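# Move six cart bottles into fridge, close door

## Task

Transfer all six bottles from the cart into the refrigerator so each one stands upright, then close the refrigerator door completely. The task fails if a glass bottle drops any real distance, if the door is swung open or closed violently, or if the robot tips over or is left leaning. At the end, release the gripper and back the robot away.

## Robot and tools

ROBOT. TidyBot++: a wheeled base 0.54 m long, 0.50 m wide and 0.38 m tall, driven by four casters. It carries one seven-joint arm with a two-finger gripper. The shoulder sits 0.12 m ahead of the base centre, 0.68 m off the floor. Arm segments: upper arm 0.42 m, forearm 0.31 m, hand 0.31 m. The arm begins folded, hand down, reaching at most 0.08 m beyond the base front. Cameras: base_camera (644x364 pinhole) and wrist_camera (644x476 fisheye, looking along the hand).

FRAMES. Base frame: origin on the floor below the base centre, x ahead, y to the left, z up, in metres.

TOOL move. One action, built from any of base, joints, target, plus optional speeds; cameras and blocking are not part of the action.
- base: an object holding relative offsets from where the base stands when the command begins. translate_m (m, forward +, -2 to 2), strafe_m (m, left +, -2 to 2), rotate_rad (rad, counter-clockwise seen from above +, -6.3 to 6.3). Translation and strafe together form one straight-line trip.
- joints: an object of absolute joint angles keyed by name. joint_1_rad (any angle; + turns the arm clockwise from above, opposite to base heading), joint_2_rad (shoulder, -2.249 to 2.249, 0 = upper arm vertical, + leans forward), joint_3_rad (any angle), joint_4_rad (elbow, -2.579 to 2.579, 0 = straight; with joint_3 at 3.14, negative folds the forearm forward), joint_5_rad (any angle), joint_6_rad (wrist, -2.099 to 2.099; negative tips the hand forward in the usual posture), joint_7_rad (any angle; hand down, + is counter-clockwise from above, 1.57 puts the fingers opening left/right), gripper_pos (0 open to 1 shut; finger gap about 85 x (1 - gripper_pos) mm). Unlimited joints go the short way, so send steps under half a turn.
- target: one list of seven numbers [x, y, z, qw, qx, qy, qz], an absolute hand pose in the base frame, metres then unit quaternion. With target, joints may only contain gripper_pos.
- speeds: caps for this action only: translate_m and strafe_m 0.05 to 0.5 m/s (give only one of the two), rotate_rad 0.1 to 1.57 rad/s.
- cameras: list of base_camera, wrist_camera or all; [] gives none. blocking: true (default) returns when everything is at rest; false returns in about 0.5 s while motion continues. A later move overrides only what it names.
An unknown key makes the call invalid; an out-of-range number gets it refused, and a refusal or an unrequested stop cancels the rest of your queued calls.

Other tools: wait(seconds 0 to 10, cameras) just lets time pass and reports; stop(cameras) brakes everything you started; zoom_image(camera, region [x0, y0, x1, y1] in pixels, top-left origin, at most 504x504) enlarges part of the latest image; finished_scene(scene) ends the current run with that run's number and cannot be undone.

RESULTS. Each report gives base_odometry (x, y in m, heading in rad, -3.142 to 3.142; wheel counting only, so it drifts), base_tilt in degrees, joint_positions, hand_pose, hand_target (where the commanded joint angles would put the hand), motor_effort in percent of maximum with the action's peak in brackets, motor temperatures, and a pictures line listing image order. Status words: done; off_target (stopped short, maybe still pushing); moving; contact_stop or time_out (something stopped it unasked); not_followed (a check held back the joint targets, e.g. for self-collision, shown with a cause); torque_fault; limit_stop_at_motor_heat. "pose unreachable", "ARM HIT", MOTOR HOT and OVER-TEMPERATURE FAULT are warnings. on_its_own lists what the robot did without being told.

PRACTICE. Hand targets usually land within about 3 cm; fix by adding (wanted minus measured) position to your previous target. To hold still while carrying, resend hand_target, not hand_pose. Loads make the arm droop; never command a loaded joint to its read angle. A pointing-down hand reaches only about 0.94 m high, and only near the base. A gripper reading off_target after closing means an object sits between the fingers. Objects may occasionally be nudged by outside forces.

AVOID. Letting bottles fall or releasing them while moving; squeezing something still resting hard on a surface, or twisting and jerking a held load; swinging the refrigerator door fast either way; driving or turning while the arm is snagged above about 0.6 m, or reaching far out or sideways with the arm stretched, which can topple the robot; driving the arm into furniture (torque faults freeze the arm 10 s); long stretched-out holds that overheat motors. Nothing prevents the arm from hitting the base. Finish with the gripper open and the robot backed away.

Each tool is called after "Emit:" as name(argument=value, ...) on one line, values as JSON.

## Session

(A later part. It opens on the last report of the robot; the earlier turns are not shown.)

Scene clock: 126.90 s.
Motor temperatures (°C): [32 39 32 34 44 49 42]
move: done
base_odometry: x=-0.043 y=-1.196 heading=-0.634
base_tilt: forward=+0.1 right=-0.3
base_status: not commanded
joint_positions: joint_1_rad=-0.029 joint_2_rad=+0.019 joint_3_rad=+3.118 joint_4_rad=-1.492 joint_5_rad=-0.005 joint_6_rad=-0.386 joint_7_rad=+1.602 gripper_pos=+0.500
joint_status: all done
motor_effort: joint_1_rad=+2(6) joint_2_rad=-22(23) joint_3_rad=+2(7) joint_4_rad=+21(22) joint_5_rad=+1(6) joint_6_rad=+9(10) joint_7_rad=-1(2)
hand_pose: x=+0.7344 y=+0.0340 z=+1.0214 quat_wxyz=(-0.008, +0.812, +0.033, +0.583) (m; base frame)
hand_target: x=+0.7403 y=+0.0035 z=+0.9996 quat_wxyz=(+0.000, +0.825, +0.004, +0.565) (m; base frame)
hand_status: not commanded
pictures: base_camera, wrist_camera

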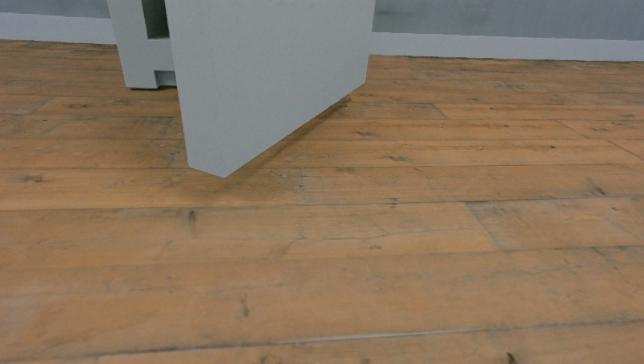

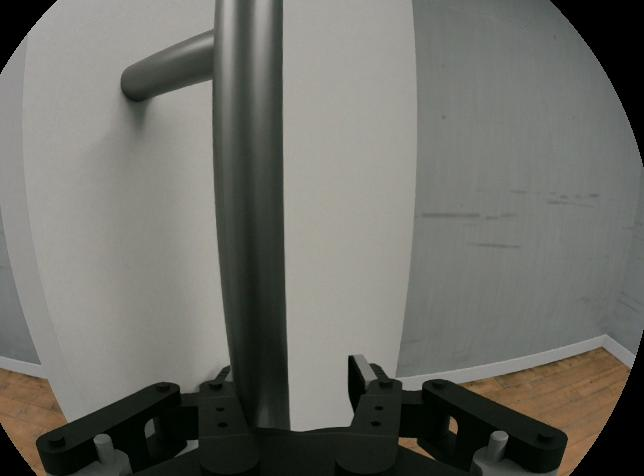

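Emit:
move(base={"strafe_m": -0.3}, speeds={"strafe_m": 0.3}, blocking=false, cameras=["wrist_camera"])

Emit:
move(joints={"joint_2_rad": -0.5}, blocking=false, cameras=["wrist_camera"])

Emit:
move(base={"translate_m": 0.33, "strafe_m": 0.4}, joints={"joint_1_rad": -0.7, "gripper_pos": 1.0}, blocking=false, cameras=["wrist_camera"])

Emit:
move(joints={"joint_2_rad": 0.04}, cameras=["wrist_camera", "base_camera"])

Scene clock: 128.47 s.
Motor temperatures (°C): [32 39 32 34 44 49 42]
move: moving
base_odometry: x=-0.090 y=-1.260 heading=-0.633
base_tilt: forward=+0.0 right=-0.4
base_status: strafe_m moving
joint_positions: joint_1_rad=-0.056 joint_2_rad=+0.015 joint_3_rad=+3.069 joint_4_rad=-1.497 joint_5_rad=-0.005 joint_6_rad=-0.387 joint_7_rad=+1.602 gripper_pos=+0.500
joint_status: not commanded
motor_effort: joint_1_rad=+16(16) joint_2_rad=-15(23) joint_3_rad=+17(17) joint_4_rad=+26(26) joint_5_rad=+4(4) joint_6_rad=+14(14) joint_7_rad=-2(2)
hand_pose: x=+0.7276 y=+0.0803 z=+1.0211 quat_wxyz=(-0.031, +0.810, +0.063, +0.582) (m; base frame)
hand_target: x=+0.7403 y=+0.0035 z=+0.9996 quat_wxyz=(+0.000, +0.825, +0.004, +0.565) (m; base frame)
hand_status: not commanded
pictures: wrist_camera

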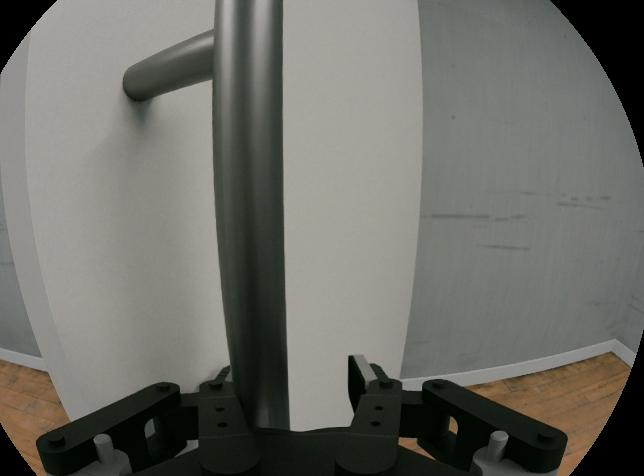

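Scene clock: 128.97 s.
Motor temperatures (°C): [32 39 32 34 44 49 42]
move: moving
base_odometry: x=-0.179 y=-1.381 heading=-0.634
base_tilt: forward=+0.1 right=-0.3
base_status: strafe_m moving
joint_positions: joint_1_rad=-0.054 joint_2_rad=-0.039 joint_3_rad=+3.080 joint_4_rad=-1.518 joint_5_rad=-0.005 joint_6_rad=-0.394 joint_7_rad=+1.602 gripper_pos=+0.500
joint_status: joint_2_rad moving
motor_effort: joint_1_rad=+6(16) joint_2_rad=-28(28) joint_3_rad=+7(18) joint_4_rad=+25(31) joint_5_rad=+3(5) joint_6_rad=+11(17) joint_7_rad=-1(2)
hand_pose: x=+0.7079 y=+0.0712 z=+1.0385 quat_wxyz=(-0.026, +0.803, +0.059, +0.592) (m; base frame)
hand_target: x=+0.6926 y=+0.0035 z=+1.0794 quat_wxyz=(+0.000, +0.785, +0.004, +0.619) (m; base frame)
hand_status: not commanded
pictures: wrist_camera

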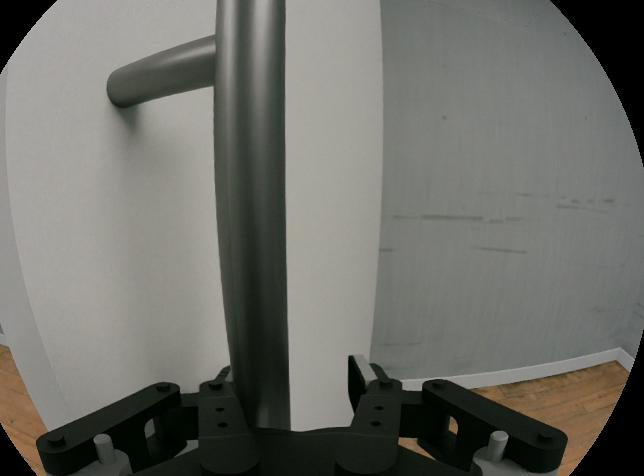

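Scene clock: 129.47 s.
Motor temperatures (°C): [32 39 32 34 44 49 42]
earlier move: replaced
move: moving
base_odometry: x=-0.203 y=-1.438 heading=-0.634
base_tilt: forward=+0.1 right=-0.3
base_status: strafe_m replaced; translate_m moving; strafe_m moving
joint_positions: joint_1_rad=-0.095 joint_2_rad=-0.387 joint_3_rad=+3.155 joint_4_rad=-1.511 joint_5_rad=-0.005 joint_6_rad=-0.394 joint_7_rad=+1.602 gripper_pos=+0.998
joint_status: joint_1_rad moving; joint_2_rad moving; gripper_pos moving
motor_effort: joint_1_rad=-1(5) joint_2_rad=-2(28) joint_3_rad=-2(6) joint_4_rad=+18(26) joint_5_rad=+0(2) joint_6_rad=+9(12) joint_7_rad=-1(1)
hand_pose: x=+0.5535 y=+0.0350 z=+1.2233 quat_wxyz=(-0.022, +0.688, +0.036, +0.725) (m; base frame)
hand_target: x=+0.5429 y=+0.0604 z=+1.2329 quat_wxyz=(-0.048, +0.681, +0.050, +0.729) (m; base frame)
hand_status: not commanded
pictures: wrist_camera

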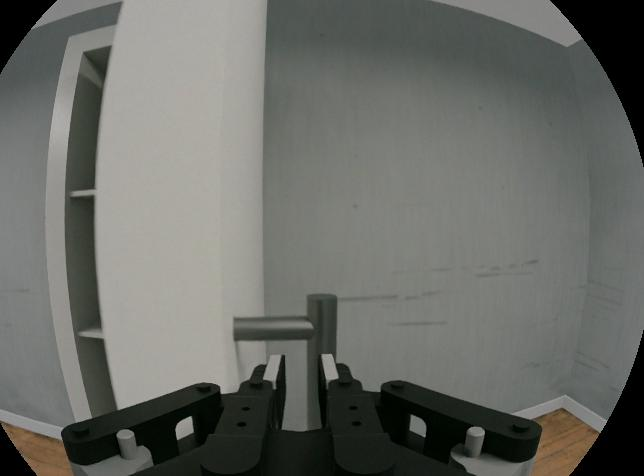

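Scene clock: 131.83 s.
Motor temperatures (°C): [32 39 32 34 44 49 42]
move: done
base_odometry: x=+0.323 y=-1.254 heading=-0.633
base_tilt: forward=+0.1 right=-0.4
base_status: done
joint_positions: joint_1_rad=-0.682 joint_2_rad=+0.032 joint_3_rad=+3.145 joint_4_rad=-1.510 joint_5_rad=-0.005 joint_6_rad=-0.394 joint_7_rad=+1.602 gripper_pos=+0.999
joint_status: all done
motor_effort: joint_1_rad=+0(1) joint_2_rad=-23(27) joint_3_rad=-1(3) joint_4_rad=+22(24) joint_5_rad=+1(1) joint_6_rad=+9(11) joint_7_rad=-1(2)
hand_pose: x=+0.5991 y=+0.3899 z=+1.0000 quat_wxyz=(-0.182, +0.773, +0.285, +0.537) (m; base frame)
hand_target: x=+0.5919 y=+0.4030 z=+0.9996 quat_wxyz=(-0.194, +0.773, +0.287, +0.531) (m; base frame)
hand_status: not commanded
pictures: base_camera, wrist_camera

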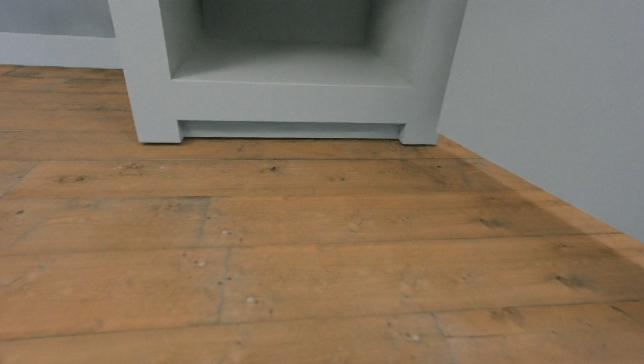

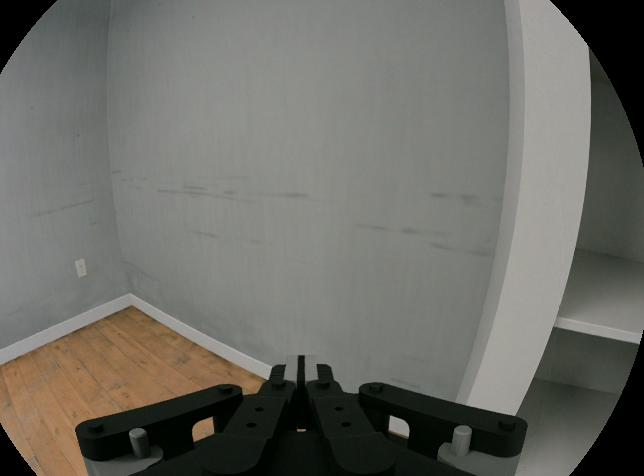

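Emit:
move(joints={"joint_1_rad": -0.1})

Scene clock: 133.90 s.
Motor temperatures (°C): [32 39 32 34 44 49 42]
move: done
base_odometry: x=+0.323 y=-1.254 heading=-0.633
base_tilt: forward=+0.1 right=-0.3
base_status: not commanded
joint_positions: joint_1_rad=-0.121 joint_2_rad=+0.032 joint_3_rad=+3.144 joint_4_rad=-1.510 joint_5_rad=-0.005 joint_6_rad=-0.394 joint_7_rad=+1.602 gripper_pos=+0.999
joint_status: all done
motor_effort: joint_1_rad=+0(3) joint_2_rad=-23(24) joint_3_rad=-1(2) joint_4_rad=+23(23) joint_5_rad=+1(1) joint_6_rad=+9(10) joint_7_rad=-1(2)
hand_pose: x=+0.7329 y=+0.0751 z=+1.0000 quat_wxyz=(-0.027, +0.822, +0.060, +0.566) (m; base frame)
hand_target: x=+0.7369 y=+0.0655 z=+0.9996 quat_wxyz=(-0.029, +0.824, +0.045, +0.565) (m; base frame)
hand_status: not commanded
pictures: base_camera, wrist_camera

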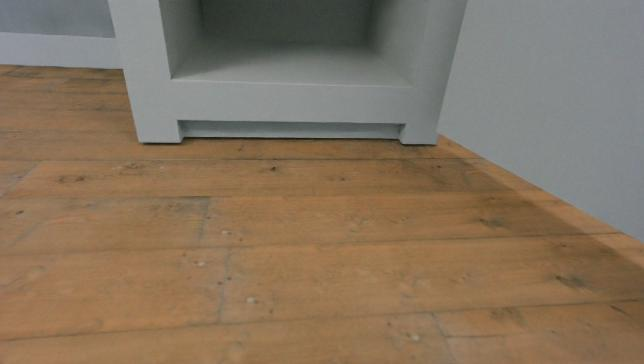

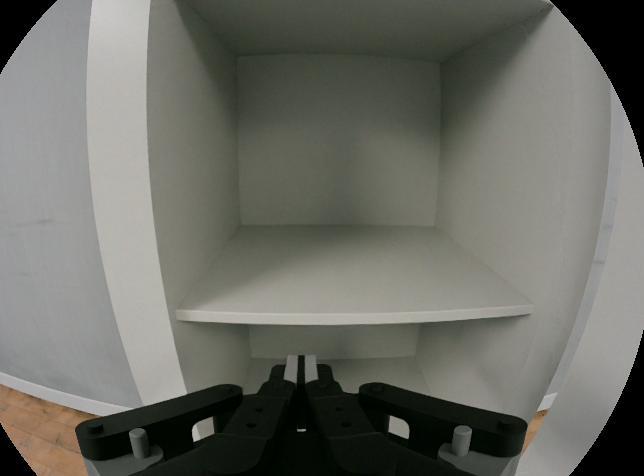

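Emit:
move(joints={"joint_1_rad": 0.02}, cameras=["wrist_camera"])

Emit:
move(base={"translate_m": -0.2}, cameras=["wrist_camera", "base_camera"])

Scene clock: 136.97 s.
Motor temperatures (°C): [32 39 32 34 44 49 42]
move: done
base_odometry: x=+0.323 y=-1.254 heading=-0.633
base_tilt: forward=+0.1 right=-0.3
base_status: not commanded
joint_positions: joint_1_rad=+0.005 joint_2_rad=+0.032 joint_3_rad=+3.144 joint_4_rad=-1.510 joint_5_rad=-0.005 joint_6_rad=-0.394 joint_7_rad=+1.602 gripper_pos=+0.999
joint_status: all done
motor_effort: joint_1_rad=+0(2) joint_2_rad=-23(23) joint_3_rad=+0(3) joint_4_rad=+22(23) joint_5_rad=+0(1) joint_6_rad=+9(10) joint_7_rad=-1(1)
hand_pose: x=+0.7374 y=-0.0027 z=+1.0000 quat_wxyz=(+0.009, +0.824, +0.009, +0.567) (m; base frame)
hand_target: x=+0.7403 y=-0.0089 z=+0.9996 quat_wxyz=(+0.005, +0.825, -0.004, +0.565) (m; base frame)
hand_status: not commanded
pictures: wrist_camera

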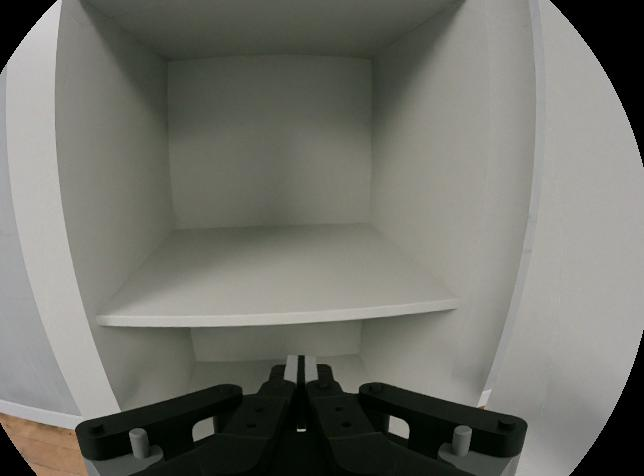

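Scene clock: 138.47 s.
Motor temperatures (°C): [32 39 32 34 44 49 42]
move: done
base_odometry: x=+0.162 y=-1.135 heading=-0.634
base_tilt: forward=+0.1 right=-0.3
base_status: done
joint_positions: joint_1_rad=+0.006 joint_2_rad=+0.025 joint_3_rad=+3.144 joint_4_rad=-1.510 joint_5_rad=-0.005 joint_6_rad=-0.394 joint_7_rad=+1.602 gripper_pos=+0.999
joint_status: not commanded
motor_effort: joint_1_rad=+0(2) joint_2_rad=-22(28) joint_3_rad=-1(2) joint_4_rad=+22(24) joint_5_rad=+0(1) joint_6_rad=+9(10) joint_7_rad=-1(2)
hand_pose: x=+0.7353 y=-0.0029 z=+1.0042 quat_wxyz=(+0.009, +0.822, +0.008, +0.569) (m; base frame)
hand_target: x=+0.7403 y=-0.0089 z=+0.9996 quat_wxyz=(+0.005, +0.825, -0.004, +0.565) (m; base frame)
hand_status: not commanded
pictures: base_camera, wrist_camera

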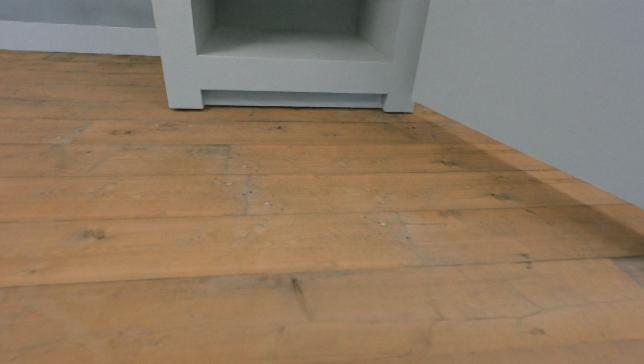

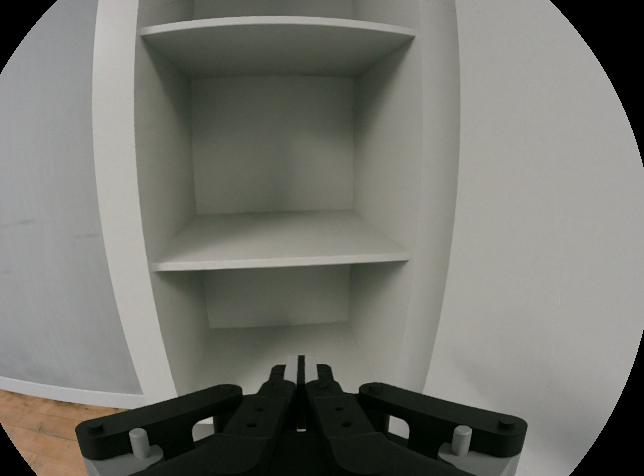

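Emit:
move(cameras=["base_camera","wrist_camera"])

Scene clock: 140.50 s.
Motor temperatures (°C): [32 39 32 34 44 49 42]
base_odometry: x=+0.162 y=-1.135 heading=-0.634
base_tilt: forward=+0.0 right=-0.3
base_status: done
joint_positions: joint_1_rad=+0.006 joint_2_rad=+0.025 joint_3_rad=+3.144 joint_4_rad=-1.510 joint_5_rad=-0.005 joint_6_rad=-0.394 joint_7_rad=+1.602 gripper_pos=+0.999
joint_status: not commanded
motor_effort: joint_1_rad=-1(2) joint_2_rad=-23(28) joint_3_rad=-1(2) joint_4_rad=+22(24) joint_5_rad=+0(1) joint_6_rad=+9(10) joint_7_rad=-1(2)
hand_pose: x=+0.7353 y=-0.0029 z=+1.0042 quat_wxyz=(+0.009, +0.822, +0.008, +0.569) (m; base frame)
hand_target: x=+0.7403 y=-0.0089 z=+0.9996 quat_wxyz=(+0.005, +0.825, -0.004, +0.565) (m; base frame)
hand_status: not commanded
pictures: base_camera, wrist_camera

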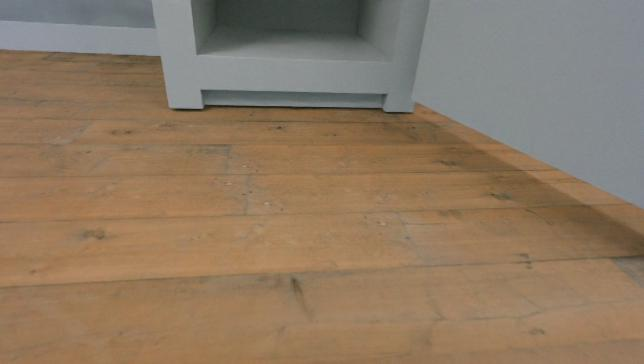

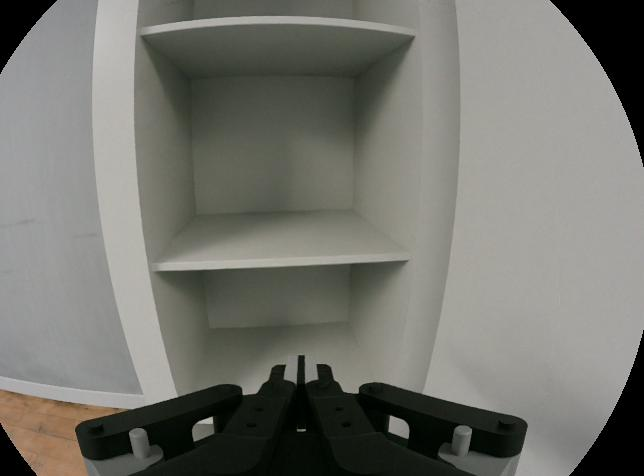

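Emit:
move(base={"strafe_m": -0.22}, speeds={"strafe_m": 0.2}, cameras=["base_camera","wrist_camera"])

Emit:
zoom_image(camera="base_camera", region=[220, 60, 420, 160])

Emit:
move(base={"strafe_m": 0.60}, speeds={"strafe_m": 0.25}, cameras=["base_camera","wrist_camera"])

Emit:
zoom_image(camera="base_camera", region=[220, 60, 420, 160])

Scene clock: 145.53 s.
Motor temperatures (°C): [32 39 32 34 44 49 42]
move: done
base_odometry: x=+0.032 y=-1.313 heading=-0.634
base_tilt: forward=+0.1 right=-0.3
base_status: done
joint_positions: joint_1_rad=+0.010 joint_2_rad=+0.025 joint_3_rad=+3.142 joint_4_rad=-1.510 joint_5_rad=-0.005 joint_6_rad=-0.394 joint_7_rad=+1.602 gripper_pos=+0.999
joint_status: not commanded
motor_effort: joint_1_rad=+0(3) joint_2_rad=-23(23) joint_3_rad=+0(3) joint_4_rad=+22(23) joint_5_rad=+0(1) joint_6_rad=+9(10) joint_7_rad=-1(2)
hand_pose: x=+0.7353 y=-0.0041 z=+1.0042 quat_wxyz=(+0.010, +0.822, +0.008, +0.569) (m; base frame)
hand_target: x=+0.7403 y=-0.0089 z=+0.9996 quat_wxyz=(+0.005, +0.825, -0.004, +0.565) (m; base frame)
hand_status: not commanded
pictures: base_camera, wrist_camera

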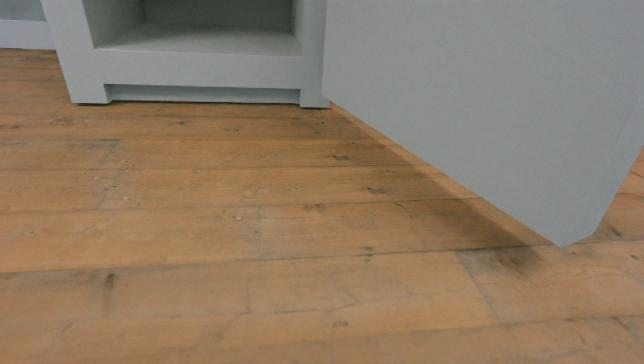

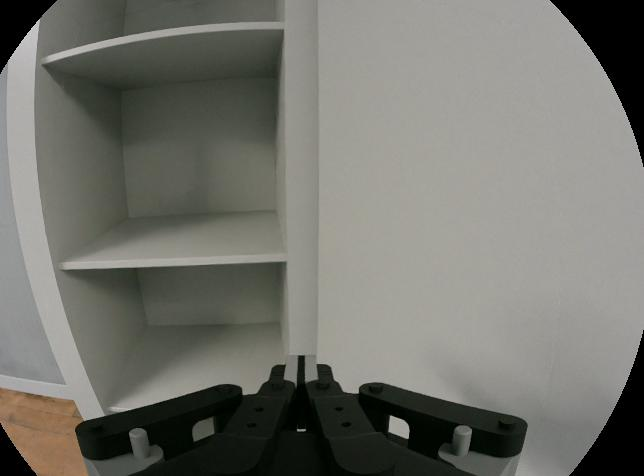

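Scaled by 2.520.

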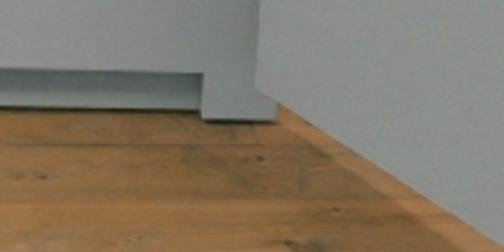

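Scene clock: 148.77 s.
Motor temperatures (°C): [32 39 32 34 44 49 42]
move: done
base_odometry: x=+0.387 y=-0.829 heading=-0.635
base_tilt: forward=+0.1 right=-0.3
base_status: done
joint_positions: joint_1_rad=+0.014 joint_2_rad=+0.025 joint_3_rad=+3.140 joint_4_rad=-1.510 joint_5_rad=-0.005 joint_6_rad=-0.394 joint_7_rad=+1.602 gripper_pos=+0.999
joint_status: not commanded
motor_effort: joint_1_rad=+0(3) joint_2_rad=-23(25) joint_3_rad=+0(4) joint_4_rad=+22(23) joint_5_rad=+1(1) joint_6_rad=+10(10) joint_7_rad=-2(2)
hand_pose: x=+0.7352 y=-0.0056 z=+1.0042 quat_wxyz=(+0.010, +0.822, +0.007, +0.569) (m; base frame)
hand_target: x=+0.7403 y=-0.0089 z=+0.9996 quat_wxyz=(+0.005, +0.825, -0.004, +0.565) (m; base frame)
hand_status: not commanded
pictures: base_camera, wrist_camera

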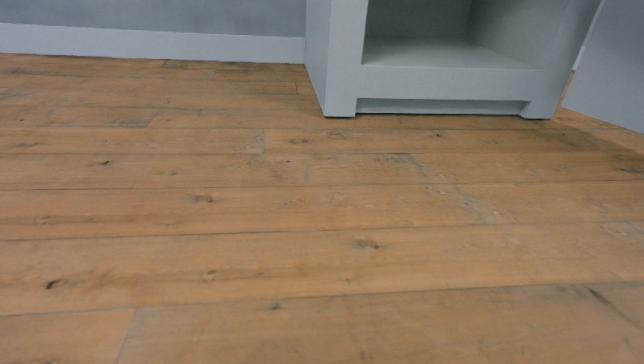

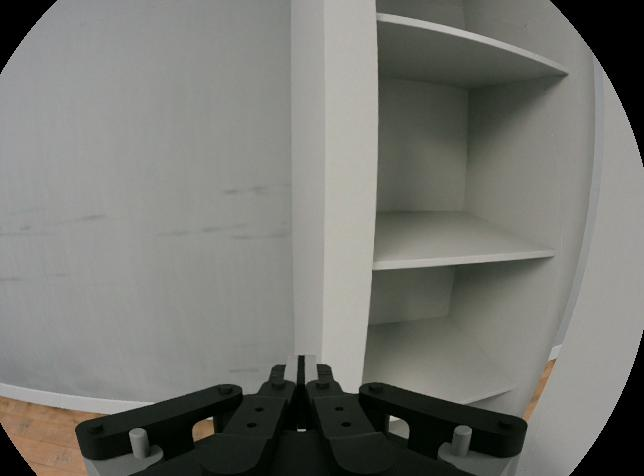

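Scaled by 2.520.

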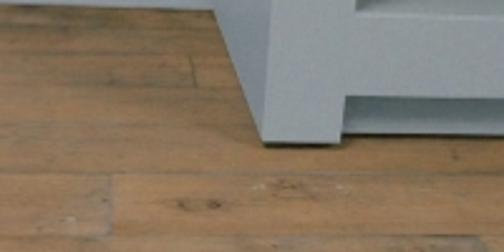

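Emit:
move(base={"translate_m": -0.60, "strafe_m": -0.343, "rotate_rad": -0.935}, joints={"joint_1_rad": 0.0, "joint_2_rad": 0.064, "joint_4_rad": -1.6, "joint_6_rad": -0.31, "gripper_pos": 0.2}, cameras=["base_camera","wrist_camera"])

Scene clock: 153.57 s.
Motor temperatures (°C): [32 39 32 34 44 49 42]
move: done
base_odometry: x=-0.300 y=-0.749 heading=-1.571
base_tilt: forward=+0.1 right=-0.3
base_status: done
joint_positions: joint_1_rad=+0.004 joint_2_rad=+0.054 joint_3_rad=+3.144 joint_4_rad=-1.581 joint_5_rad=-0.005 joint_6_rad=-0.367 joint_7_rad=+1.602 gripper_pos=+0.200
joint_status: all done
motor_effort: joint_1_rad=+0(4) joint_2_rad=-23(27) joint_3_rad=+0(4) joint_4_rad=+22(24) joint_5_rad=+0(1) joint_6_rad=+9(11) joint_7_rad=-1(2)
hand_pose: x=+0.7383 y=-0.0021 z=+0.9517 quat_wxyz=(+0.008, +0.842, +0.009, +0.539) (m; base frame)
hand_target: x=+0.7452 y=+0.0033 z=+0.9503 quat_wxyz=(+0.000, +0.834, +0.004, +0.551) (m; base frame)
hand_status: not commanded
pictures: base_camera, wrist_camera

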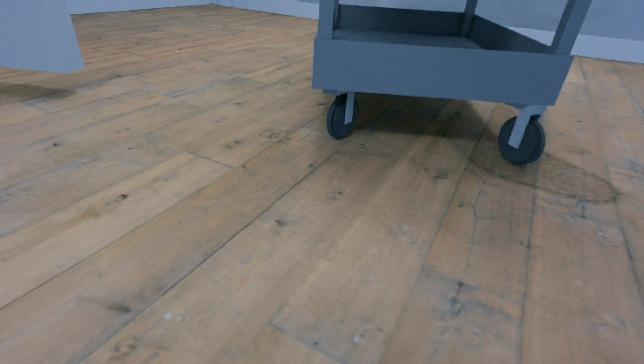

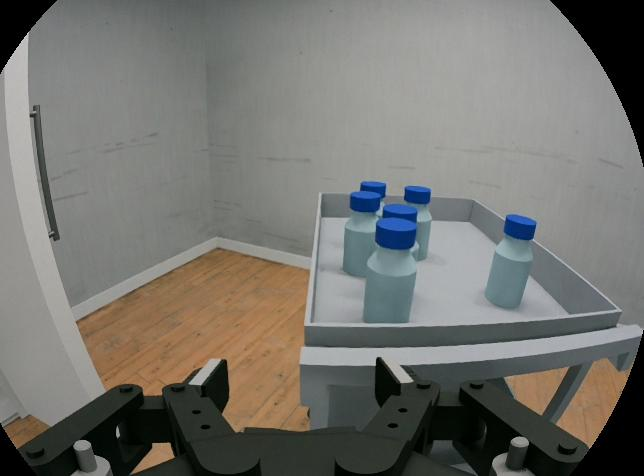

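Emit:
move(base={"translate_m": 0.17, "strafe_m": -0.1}, speeds={"translate_m": 0.25}, joints={"joint_1_rad": 0.0, "joint_2_rad": 0.064, "joint_4_rad": -1.777, "joint_6_rad": -0.135, "gripper_pos": 0.15, "joint_5_rad": -0.01, "joint_7_rad": 1.586}, cameras=["wrist_camera"])

Scene clock: 157.53 s.
Motor temperatures (°C): [32 39 32 34 44 49 42]
move: done
base_odometry: x=-0.400 y=-0.919 heading=-1.571
base_tilt: forward=+0.1 right=-0.3
base_status: done
joint_positions: joint_1_rad=+0.004 joint_2_rad=+0.055 joint_3_rad=+3.143 joint_4_rad=-1.756 joint_5_rad=-0.005 joint_6_rad=-0.204 joint_7_rad=+1.602 gripper_pos=+0.150
joint_status: all done
motor_effort: joint_1_rad=-1(2) joint_2_rad=-23(26) joint_3_rad=+0(2) joint_4_rad=+21(24) joint_5_rad=+0(1) joint_6_rad=+9(10) joint_7_rad=-1(2)
hand_pose: x=+0.7285 y=-0.0021 z=+0.8932 quat_wxyz=(+0.008, +0.845, +0.009, +0.534) (m; base frame)
hand_target: x=+0.7349 y=+0.0027 z=+0.8951 quat_wxyz=(+0.000, +0.835, +0.003, +0.550) (m; base frame)
hand_status: not commanded
pictures: wrist_camera

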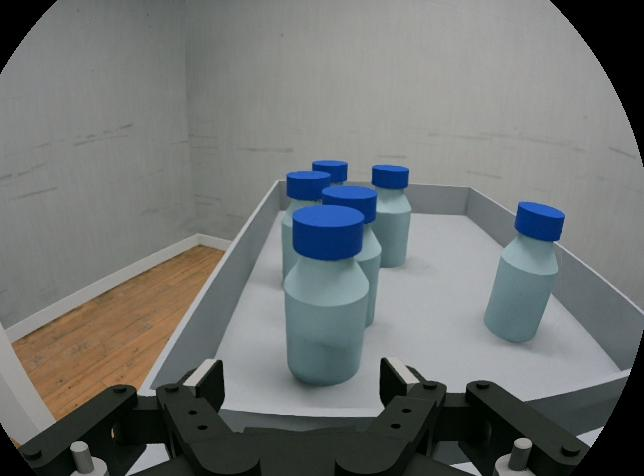

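Emit:
move(base={"translate_m": 0.141, "strafe_m": -0.014}, speeds={"translate_m": 0.15}, cameras=["wrist_camera"])

Scene clock: 159.57 s.
Motor temperatures (°C): [32 39 32 34 44 49 42]
move: done
base_odometry: x=-0.414 y=-1.060 heading=-1.572
base_tilt: forward=+0.1 right=-0.3
base_status: done
joint_positions: joint_1_rad=+0.004 joint_2_rad=+0.055 joint_3_rad=+3.143 joint_4_rad=-1.757 joint_5_rad=-0.005 joint_6_rad=-0.201 joint_7_rad=+1.602 gripper_pos=+0.150
joint_status: not commanded
motor_effort: joint_1_rad=+0(2) joint_2_rad=-23(26) joint_3_rad=-1(2) joint_4_rad=+22(23) joint_5_rad=+0(1) joint_6_rad=+9(9) joint_7_rad=-1(2)
hand_pose: x=+0.7289 y=-0.0021 z=+0.8936 quat_wxyz=(+0.008, +0.845, +0.009, +0.535) (m; base frame)
hand_target: x=+0.7349 y=+0.0027 z=+0.8951 quat_wxyz=(+0.000, +0.835, +0.003, +0.550) (m; base frame)
hand_status: not commanded
pictures: wrist_camera

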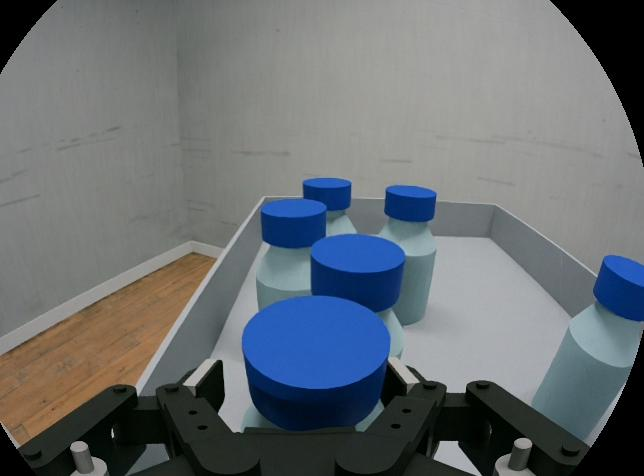

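Emit:
move(base={"translate_m": 0.003, "strafe_m": -0.005}, speeds={"translate_m": 0.1}, cameras=[])

Emit:
move(joints={"gripper_pos": 0.65}, cameras=["wrist_camera"])

Emit:
move(joints={"joint_2_rad": 0.048, "joint_4_rad": -1.12, "joint_6_rad": -0.80}, cameras=["wrist_camera"])

Scene clock: 160.47 s.
Motor temperatures (°C): [32 39 32 34 44 49 42]
move: done
base_odometry: x=-0.419 y=-1.063 heading=-1.571
base_tilt: forward=+0.1 right=-0.3
base_status: done
joint_positions: joint_1_rad=+0.004 joint_2_rad=+0.055 joint_3_rad=+3.143 joint_4_rad=-1.757 joint_5_rad=-0.005 joint_6_rad=-0.201 joint_7_rad=+1.602 gripper_pos=+0.150
joint_status: not commanded
motor_effort: joint_1_rad=+0(2) joint_2_rad=-23(26) joint_3_rad=+0(3) joint_4_rad=+21(22) joint_5_rad=+0(1) joint_6_rad=+9(9) joint_7_rad=-1(1)
hand_pose: x=+0.7289 y=-0.0017 z=+0.8936 quat_wxyz=(+0.008, +0.845, +0.009, +0.535) (m; base frame)
hand_target: x=+0.7349 y=+0.0027 z=+0.8951 quat_wxyz=(+0.000, +0.835, +0.003, +0.550) (m; base frame)
hand_status: not commanded
pictures: none
No camera images: "cameras" was empty.

Scene clock: 161.30 s.
Motor temperatures (°C): [32 39 32 34 44 49 42]
move: off_target
base_odometry: x=-0.419 y=-1.063 heading=-1.571
base_tilt: forward=+0.1 right=-0.3
base_status: not commanded
joint_positions: joint_1_rad=+0.004 joint_2_rad=+0.055 joint_3_rad=+3.143 joint_4_rad=-1.757 joint_5_rad=-0.005 joint_6_rad=-0.197 joint_7_rad=+1.602 gripper_pos=+0.435
joint_status: gripper_pos off_target (ended at +0.435, target +0.650)
motor_effort: joint_1_rad=-1(3) joint_2_rad=-23(24) joint_3_rad=+0(3) joint_4_rad=+21(23) joint_5_rad=+0(1) joint_6_rad=+9(10) joint_7_rad=-1(1)
hand_pose: x=+0.7294 y=-0.0017 z=+0.8944 quat_wxyz=(+0.008, +0.844, +0.009, +0.536) (m; base frame)
hand_target: x=+0.7349 y=+0.0027 z=+0.8951 quat_wxyz=(+0.000, +0.835, +0.003, +0.550) (m; base frame)
hand_status: not commanded
pictures: wrist_camera

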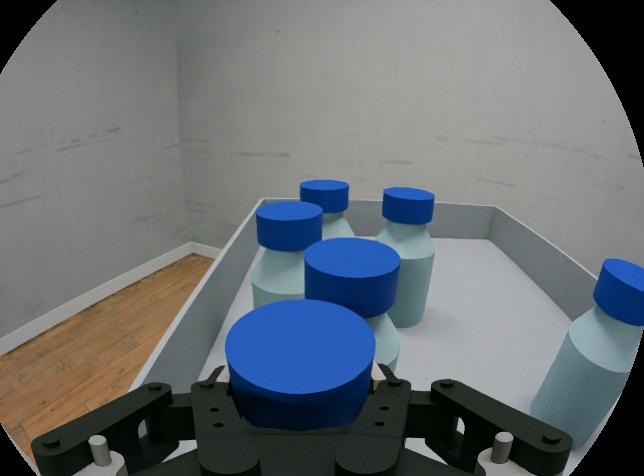

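Scene clock: 163.53 s.
Motor temperatures (°C): [32 39 32 34 44 49 42]
move: off_target
base_odometry: x=-0.419 y=-1.063 heading=-1.571
base_tilt: forward=+0.1 right=-0.3
base_status: not commanded
joint_positions: joint_1_rad=+0.004 joint_2_rad=+0.068 joint_3_rad=+3.143 joint_4_rad=-1.172 joint_5_rad=-0.005 joint_6_rad=-0.752 joint_7_rad=+1.602 gripper_pos=+0.435
joint_status: joint_4_rad off_target (ended at -1.172, target -1.120); the others done
motor_effort: joint_1_rad=+0(1) joint_2_rad=-27(31) joint_3_rad=-1(1) joint_4_rad=+25(29) joint_5_rad=+0(1) joint_6_rad=+12(14) joint_7_rad=-1(1)
hand_pose: x=+0.7289 y=-0.0009 z=+1.0762 quat_wxyz=(+0.008, +0.839, +0.010, +0.543) (m; base frame)
hand_target: x=+0.7154 y=+0.0045 z=+1.1049 quat_wxyz=(-0.001, +0.833, +0.006, +0.554) (m; base frame)
hand_status: not commanded
pictures: wrist_camera

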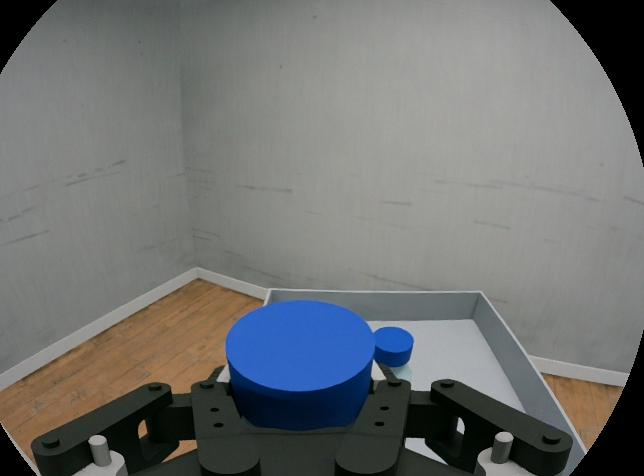

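Emit:
move(base={"translate_m": -0.25}, cameras=[])

Emit:
move(base={"translate_m": 0.44, "strafe_m": 0.92, "rotate_rad": 1.031}, speeds={"rotate_rad": 0.9, "translate_m": 0.45}, cameras=["base_camera","wrist_camera"])

Scene clock: 166.17 s.
Motor temperatures (°C): [32 39 32 34 44 49 42]
move: done
base_odometry: x=-0.419 y=-0.813 heading=-1.571
base_tilt: forward=+0.1 right=-0.3
base_status: done
joint_positions: joint_1_rad=+0.004 joint_2_rad=+0.059 joint_3_rad=+3.142 joint_4_rad=-1.169 joint_5_rad=-0.005 joint_6_rad=-0.759 joint_7_rad=+1.602 gripper_pos=+0.435
joint_status: not commanded
motor_effort: joint_1_rad=+0(1) joint_2_rad=-27(32) joint_3_rad=-1(2) joint_4_rad=+25(27) joint_5_rad=+0(1) joint_6_rad=+12(13) joint_7_rad=-1(2)
hand_pose: x=+0.7247 y=-0.0005 z=+1.0811 quat_wxyz=(+0.008, +0.838, +0.011, +0.545) (m; base frame)
hand_target: x=+0.7154 y=+0.0045 z=+1.1049 quat_wxyz=(-0.001, +0.833, +0.006, +0.554) (m; base frame)
hand_status: not commanded
pictures: none
No camera images: "cameras" was empty.

Scene clock: 169.70 s.
Motor temperatures (°C): [32 39 32 34 44 49 42]
move: done
base_odometry: x=+0.501 y=-1.253 heading=-0.539
base_tilt: forward=+0.1 right=-0.4
base_status: done
joint_positions: joint_1_rad=+0.004 joint_2_rad=+0.064 joint_3_rad=+3.138 joint_4_rad=-1.169 joint_5_rad=-0.005 joint_6_rad=-0.759 joint_7_rad=+1.602 gripper_pos=+0.435
joint_status: not commanded
motor_effort: joint_1_rad=-1(6) joint_2_rad=-27(30) joint_3_rad=+0(6) joint_4_rad=+25(27) joint_5_rad=+0(2) joint_6_rad=+12(13) joint_7_rad=-1(2)
hand_pose: x=+0.7264 y=+0.0022 z=+1.0786 quat_wxyz=(+0.006, +0.839, +0.012, +0.544) (m; base frame)
hand_target: x=+0.7154 y=+0.0045 z=+1.1049 quat_wxyz=(-0.001, +0.833, +0.006, +0.554) (m; base frame)
hand_status: not commanded
pictures: base_camera, wrist_camera

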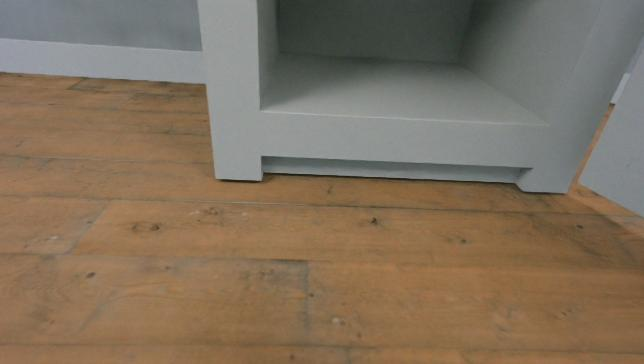

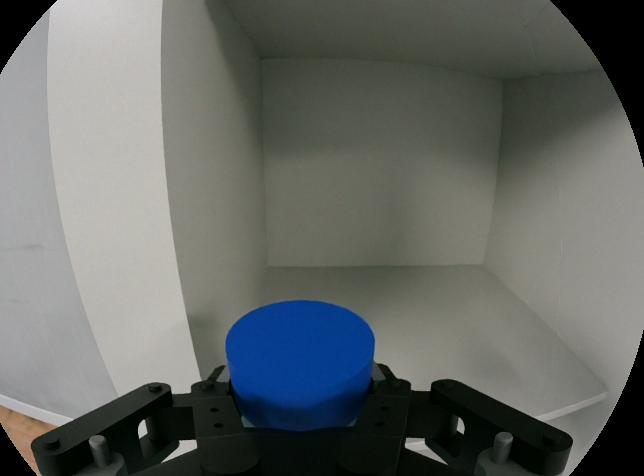

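Emit:
move(base={"translate_m": 0.03, "strafe_m": -0.04, "rotate_rad": 0.029}, cameras=[])

Emit:
move(base={"translate_m": 0.326, "strafe_m": -0.01}, speeds={"translate_m": 0.25}, cameras=["wrist_camera"])

Scene clock: 172.00 s.
Motor temperatures (°C): [32 39 32 34 44 49 42]
move: done
base_odometry: x=+0.506 y=-1.303 heading=-0.509
base_tilt: forward=+0.1 right=-0.3
base_status: done
joint_positions: joint_1_rad=+0.000 joint_2_rad=+0.065 joint_3_rad=+3.142 joint_4_rad=-1.169 joint_5_rad=-0.005 joint_6_rad=-0.760 joint_7_rad=+1.602 gripper_pos=+0.435
joint_status: not commanded
motor_effort: joint_1_rad=-1(4) joint_2_rad=-27(30) joint_3_rad=-1(3) joint_4_rad=+25(26) joint_5_rad=+0(2) joint_6_rad=+12(13) joint_7_rad=-1(2)
hand_pose: x=+0.7268 y=+0.0024 z=+1.0780 quat_wxyz=(+0.006, +0.840, +0.013, +0.543) (m; base frame)
hand_target: x=+0.7154 y=+0.0045 z=+1.1049 quat_wxyz=(-0.001, +0.833, +0.006, +0.554) (m; base frame)
hand_status: not commanded
pictures: none
No camera images: "cameras" was empty.

Scene clock: 174.13 s.
Motor temperatures (°C): [32 39 32 34 44 49 42]
move: done
base_odometry: x=+0.786 y=-1.471 heading=-0.510
base_tilt: forward=+0.1 right=-0.3
base_status: done
joint_positions: joint_1_rad=+0.000 joint_2_rad=+0.065 joint_3_rad=+3.141 joint_4_rad=-1.168 joint_5_rad=-0.005 joint_6_rad=-0.761 joint_7_rad=+1.602 gripper_pos=+0.435
joint_status: not commanded
motor_effort: joint_1_rad=+0(3) joint_2_rad=-27(31) joint_3_rad=+0(2) joint_4_rad=+25(27) joint_5_rad=+0(1) joint_6_rad=+12(13) joint_7_rad=-1(2)
hand_pose: x=+0.7266 y=+0.0026 z=+1.0782 quat_wxyz=(+0.006, +0.840, +0.013, +0.543) (m; base frame)
hand_target: x=+0.7154 y=+0.0045 z=+1.1049 quat_wxyz=(-0.001, +0.833, +0.006, +0.554) (m; base frame)
hand_status: not commanded
pictures: wrist_camera

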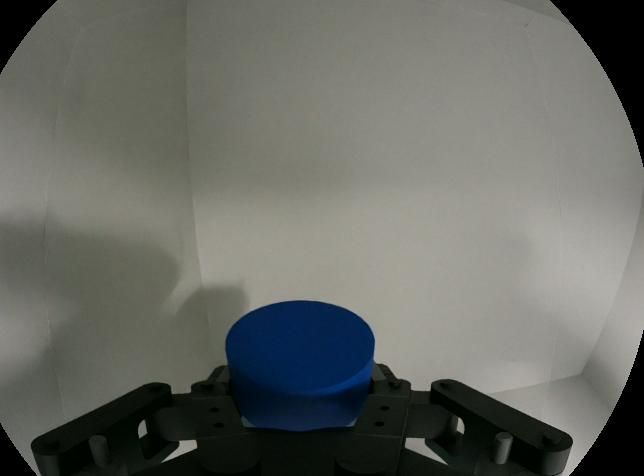

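Emit:
move(base={"translate_m": 0.02, "strafe_m": -0.01}, speeds={"translate_m": 0.15}, joints={"joint_2_rad": 0.03, "joint_4_rad": -1.31, "joint_6_rad": -0.54}, cameras=[])

Emit:
move(joints={"joint_4_rad": -1.34, "joint_6_rad": -0.52}, cameras=[])

Emit:
move(joints={"joint_4_rad": -1.36, "joint_6_rad": -0.51}, cameras=["wrist_camera"])

Scene clock: 176.07 s.
Motor temperatures (°C): [32 39 32 34 44 49 42]
move: done
base_odometry: x=+0.799 y=-1.489 heading=-0.509
base_tilt: forward=+0.1 right=-0.3
base_status: done
joint_positions: joint_1_rad=+0.000 joint_2_rad=+0.057 joint_3_rad=+3.141 joint_4_rad=-1.314 joint_5_rad=-0.005 joint_6_rad=-0.631 joint_7_rad=+1.602 gripper_pos=+0.435
joint_status: all done
motor_effort: joint_1_rad=+0(2) joint_2_rad=-27(30) joint_3_rad=-1(3) joint_4_rad=+26(28) joint_5_rad=+0(1) joint_6_rad=+12(13) joint_7_rad=-1(1)
hand_pose: x=+0.7338 y=+0.0024 z=+1.0342 quat_wxyz=(+0.006, +0.842, +0.013, +0.540) (m; base frame)
hand_target: x=+0.7342 y=+0.0039 z=+1.0796 quat_wxyz=(-0.001, +0.808, +0.005, +0.590) (m; base frame)
hand_status: not commanded
pictures: none
No camera images: "cameras" was empty.

Scene clock: 176.73 s.
Motor temperatures (°C): [32 39 32 34 44 49 42]
move: done
base_odometry: x=+0.799 y=-1.489 heading=-0.509
base_tilt: forward=+0.1 right=-0.3
base_status: not commanded
joint_positions: joint_1_rad=+0.000 joint_2_rad=+0.056 joint_3_rad=+3.141 joint_4_rad=-1.343 joint_5_rad=-0.005 joint_6_rad=-0.606 joint_7_rad=+1.602 gripper_pos=+0.435
joint_status: all done
motor_effort: joint_1_rad=+0(1) joint_2_rad=-27(29) joint_3_rad=+0(1) joint_4_rad=+26(27) joint_5_rad=+1(1) joint_6_rad=+12(14) joint_7_rad=-1(1)
hand_pose: x=+0.7348 y=+0.0024 z=+1.0247 quat_wxyz=(+0.006, +0.843, +0.012, +0.538) (m; base frame)
hand_target: x=+0.7352 y=+0.0039 z=+1.0674 quat_wxyz=(-0.001, +0.810, +0.005, +0.586) (m; base frame)
hand_status: not commanded
pictures: none
No camera images: "cameras" was empty.

Scene clock: 177.33 s.
Motor temperatures (°C): [32 39 32 34 44 49 42]
move: done
base_odometry: x=+0.799 y=-1.489 heading=-0.509
base_tilt: forward=+0.1 right=-0.3
base_status: not commanded
joint_positions: joint_1_rad=+0.000 joint_2_rad=+0.056 joint_3_rad=+3.141 joint_4_rad=-1.359 joint_5_rad=-0.005 joint_6_rad=-0.595 joint_7_rad=+1.602 gripper_pos=+0.435
joint_status: all done
motor_effort: joint_1_rad=+0(1) joint_2_rad=-27(28) joint_3_rad=-1(1) joint_4_rad=+26(28) joint_5_rad=+0(0) joint_6_rad=+12(13) joint_7_rad=-1(1)
hand_pose: x=+0.7349 y=+0.0024 z=+1.0181 quat_wxyz=(+0.006, +0.844, +0.012, +0.536) (m; base frame)
hand_target: x=+0.7354 y=+0.0038 z=+1.0583 quat_wxyz=(-0.001, +0.813, +0.005, +0.582) (m; base frame)
hand_status: not commanded
pictures: wrist_camera

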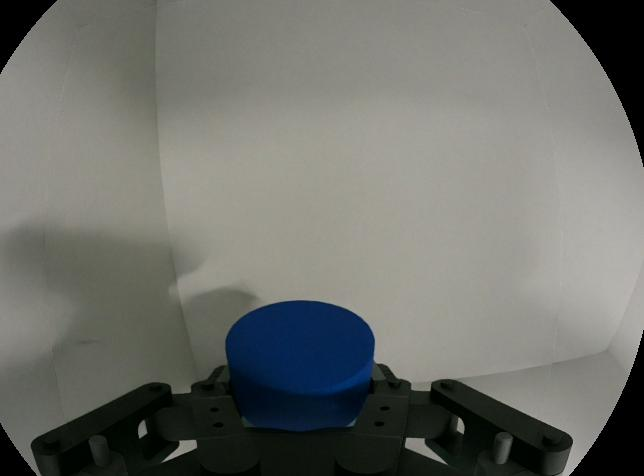

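Emit:
move(joints={"joint_4_rad": -1.378, "joint_6_rad": -0.50}, cameras=[])

Emit:
move(joints={"joint_4_rad": -1.39, "joint_6_rad": -0.493}, cameras=[])

Scene clock: 178.20 s.
Motor temperatures (°C): [32 39 32 34 44 49 42]
move: done
base_odometry: x=+0.799 y=-1.489 heading=-0.509
base_tilt: forward=+0.1 right=-0.3
base_status: not commanded
joint_positions: joint_1_rad=+0.000 joint_2_rad=+0.053 joint_3_rad=+3.141 joint_4_rad=-1.370 joint_5_rad=-0.005 joint_6_rad=-0.580 joint_7_rad=+1.602 gripper_pos=+0.435
joint_status: all done
motor_effort: joint_1_rad=+0(1) joint_2_rad=-26(27) joint_3_rad=-1(1) joint_4_rad=+25(25) joint_5_rad=+0(1) joint_6_rad=+11(13) joint_7_rad=-1(1)
hand_pose: x=+0.7348 y=+0.0024 z=+1.0179 quat_wxyz=(+0.006, +0.842, +0.012, +0.539) (m; base frame)
hand_target: x=+0.7356 y=+0.0038 z=+1.0504 quat_wxyz=(-0.001, +0.816, +0.005, +0.578) (m; base frame)
hand_status: not commanded
pictures: none
No camera images: "cameras" was empty.

Scene clock: 178.73 s.
Motor temperatures (°C): [32 39 31 34 44 49 42]
move: done
base_odometry: x=+0.799 y=-1.489 heading=-0.509
base_tilt: forward=+0.1 right=-0.3
base_status: not commanded
joint_positions: joint_1_rad=+0.000 joint_2_rad=+0.050 joint_3_rad=+3.141 joint_4_rad=-1.378 joint_5_rad=-0.005 joint_6_rad=-0.570 joint_7_rad=+1.602 gripper_pos=+0.435
joint_status: all done
motor_effort: joint_1_rad=+0(0) joint_2_rad=-25(26) joint_3_rad=-1(1) joint_4_rad=+24(25) joint_5_rad=+1(1) joint_6_rad=+11(11) joint_7_rad=-1(1)
hand_pose: x=+0.7346 y=+0.0024 z=+1.0177 quat_wxyz=(+0.006, +0.841, +0.012, +0.541) (m; base frame)
hand_target: x=+0.7356 y=+0.0038 z=+1.0452 quat_wxyz=(-0.001, +0.817, +0.005, +0.576) (m; base frame)
hand_status: not commanded
pictures: none
No camera images: "cameras" was empty.

Emit:
move(joints={"gripper_pos": 0.17}, cameras=[])

Emit:
move(base={"translate_m": -0.12}, speeds={"translate_m": 0.12}, cameras=["wrist_camera"])

Scene clock: 179.83 s.
Motor temperatures (°C): [32 39 31 34 44 49 42]
move: done
base_odometry: x=+0.799 y=-1.489 heading=-0.509
base_tilt: forward=+0.1 right=-0.3
base_status: not commanded
joint_positions: joint_1_rad=+0.000 joint_2_rad=+0.040 joint_3_rad=+3.141 joint_4_rad=-1.379 joint_5_rad=-0.005 joint_6_rad=-0.557 joint_7_rad=+1.602 gripper_pos=+0.170
joint_status: all done
motor_effort: joint_1_rad=+0(1) joint_2_rad=-23(27) joint_3_rad=-1(1) joint_4_rad=+22(25) joint_5_rad=+0(1) joint_6_rad=+10(11) joint_7_rad=-1(2)
hand_pose: x=+0.7326 y=+0.0024 z=+1.0276 quat_wxyz=(+0.006, +0.835, +0.012, +0.551) (m; base frame)
hand_target: x=+0.7356 y=+0.0038 z=+1.0452 quat_wxyz=(-0.001, +0.817, +0.005, +0.576) (m; base frame)
hand_status: not commanded
pictures: none
No camera images: "cameras" was empty.

Scene clock: 181.43 s.
Motor temperatures (°C): [32 39 31 34 44 49 42]
move: done
base_odometry: x=+0.694 y=-1.431 heading=-0.509
base_tilt: forward=+0.1 right=-0.3
base_status: done
joint_positions: joint_1_rad=+0.000 joint_2_rad=+0.027 joint_3_rad=+3.141 joint_4_rad=-1.379 joint_5_rad=-0.005 joint_6_rad=-0.556 joint_7_rad=+1.602 gripper_pos=+0.170
joint_status: not commanded
motor_effort: joint_1_rad=+0(2) joint_2_rad=-22(28) joint_3_rad=-1(2) joint_4_rad=+21(23) joint_5_rad=+0(1) joint_6_rad=+9(10) joint_7_rad=-1(1)
hand_pose: x=+0.7284 y=+0.0024 z=+1.0352 quat_wxyz=(+0.006, +0.831, +0.012, +0.556) (m; base frame)
hand_target: x=+0.7356 y=+0.0038 z=+1.0452 quat_wxyz=(-0.001, +0.817, +0.005, +0.576) (m; base frame)
hand_status: not commanded
pictures: wrist_camera

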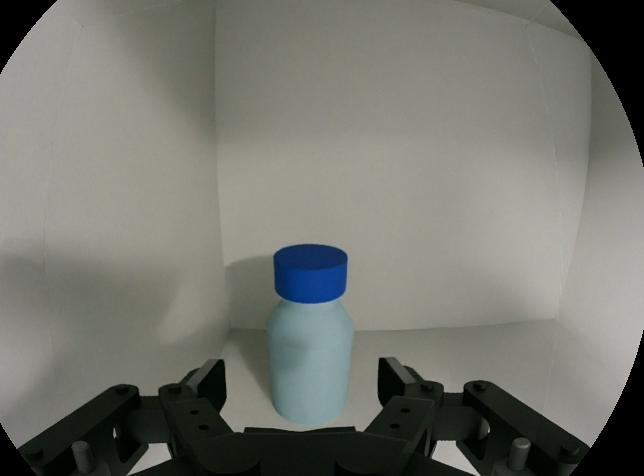

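Emit:
move(base={"translate_m": -0.6}, joints={"joint_2_rad": 0.064, "joint_4_rad": -1.777, "joint_6_rad": -0.135, "gripper_pos": 0.15}, cameras=[])

Emit:
move(base={"translate_m": -0.937, "strafe_m": -0.342, "rotate_rad": -0.641}, cameras=["wrist_camera"])

Scene clock: 184.30 s.
Motor temperatures (°C): [32 39 31 34 44 49 42]
move: done
base_odometry: x=+0.170 y=-1.139 heading=-0.509
base_tilt: forward=+0.1 right=-0.3
base_status: done
joint_positions: joint_1_rad=+0.000 joint_2_rad=+0.048 joint_3_rad=+3.141 joint_4_rad=-1.758 joint_5_rad=-0.005 joint_6_rad=-0.203 joint_7_rad=+1.602 gripper_pos=+0.150
joint_status: all done
motor_effort: joint_1_rad=+0(2) joint_2_rad=-23(27) joint_3_rad=-1(3) joint_4_rad=+22(23) joint_5_rad=+0(1) joint_6_rad=+9(11) joint_7_rad=-1(2)
hand_pose: x=+0.7269 y=+0.0019 z=+0.8966 quat_wxyz=(+0.007, +0.844, +0.012, +0.536) (m; base frame)
hand_target: x=+0.7349 y=+0.0027 z=+0.8951 quat_wxyz=(+0.000, +0.835, +0.003, +0.550) (m; base frame)
hand_status: not commanded
pictures: none
No camera images: "cameras" was empty.

Scene clock: 187.80 s.
Motor temperatures (°C): [32 39 31 34 44 49 42]
move: done
base_odometry: x=-0.815 y=-0.981 heading=-1.150
base_tilt: forward=+0.1 right=-0.3
base_status: done
joint_positions: joint_1_rad=+0.003 joint_2_rad=+0.052 joint_3_rad=+3.141 joint_4_rad=-1.758 joint_5_rad=-0.005 joint_6_rad=-0.200 joint_7_rad=+1.602 gripper_pos=+0.150
joint_status: not commanded
motor_effort: joint_1_rad=+0(4) joint_2_rad=-23(25) joint_3_rad=-1(4) joint_4_rad=+22(23) joint_5_rad=+0(1) joint_6_rad=+9(10) joint_7_rad=-1(2)
hand_pose: x=+0.7280 y=+0.0004 z=+0.8955 quat_wxyz=(+0.007, +0.844, +0.011, +0.536) (m; base frame)
hand_target: x=+0.7349 y=+0.0027 z=+0.8951 quat_wxyz=(+0.000, +0.835, +0.003, +0.550) (m; base frame)
hand_status: not commanded
pictures: wrist_camera

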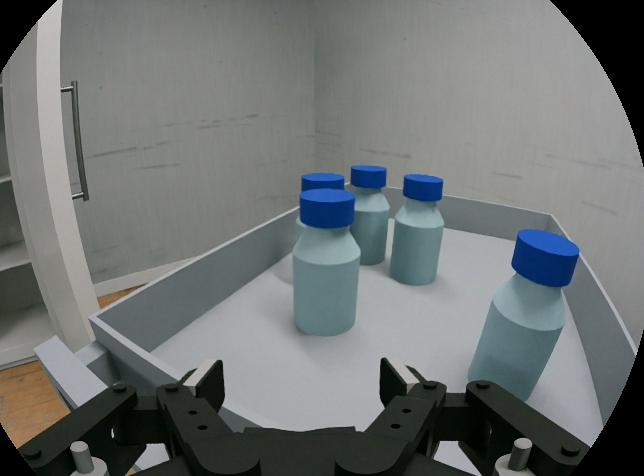

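Emit:
move(base={"translate_m": 0.16, "strafe_m": -0.015}, speeds={"translate_m": 0.15}, cameras=["wrist_camera"])

Scene clock: 189.93 s.
Motor temperatures (°C): [32 39 31 34 44 49 42]
move: done
base_odometry: x=-0.764 y=-1.134 heading=-1.150
base_tilt: forward=+0.1 right=-0.3
base_status: done
joint_positions: joint_1_rad=+0.003 joint_2_rad=+0.053 joint_3_rad=+3.141 joint_4_rad=-1.758 joint_5_rad=-0.005 joint_6_rad=-0.199 joint_7_rad=+1.602 gripper_pos=+0.150
joint_status: not commanded
motor_effort: joint_1_rad=+0(1) joint_2_rad=-23(26) joint_3_rad=-1(2) joint_4_rad=+22(23) joint_5_rad=+1(1) joint_6_rad=+9(10) joint_7_rad=-1(2)
hand_pose: x=+0.7283 y=+0.0004 z=+0.8946 quat_wxyz=(+0.007, +0.844, +0.011, +0.536) (m; base frame)
hand_target: x=+0.7349 y=+0.0027 z=+0.8951 quat_wxyz=(+0.000, +0.835, +0.003, +0.550) (m; base frame)
hand_status: not commanded
pictures: wrist_camera

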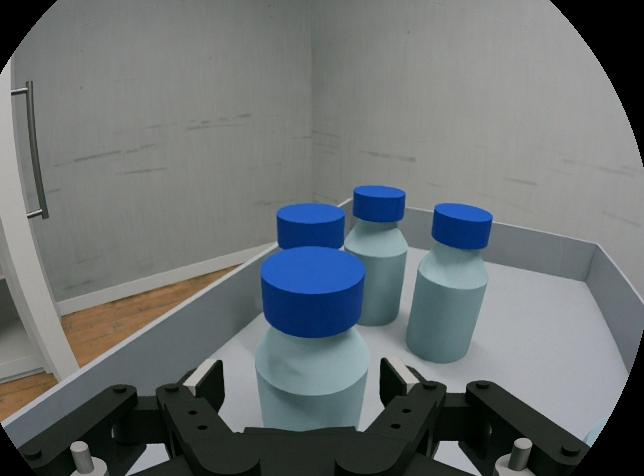

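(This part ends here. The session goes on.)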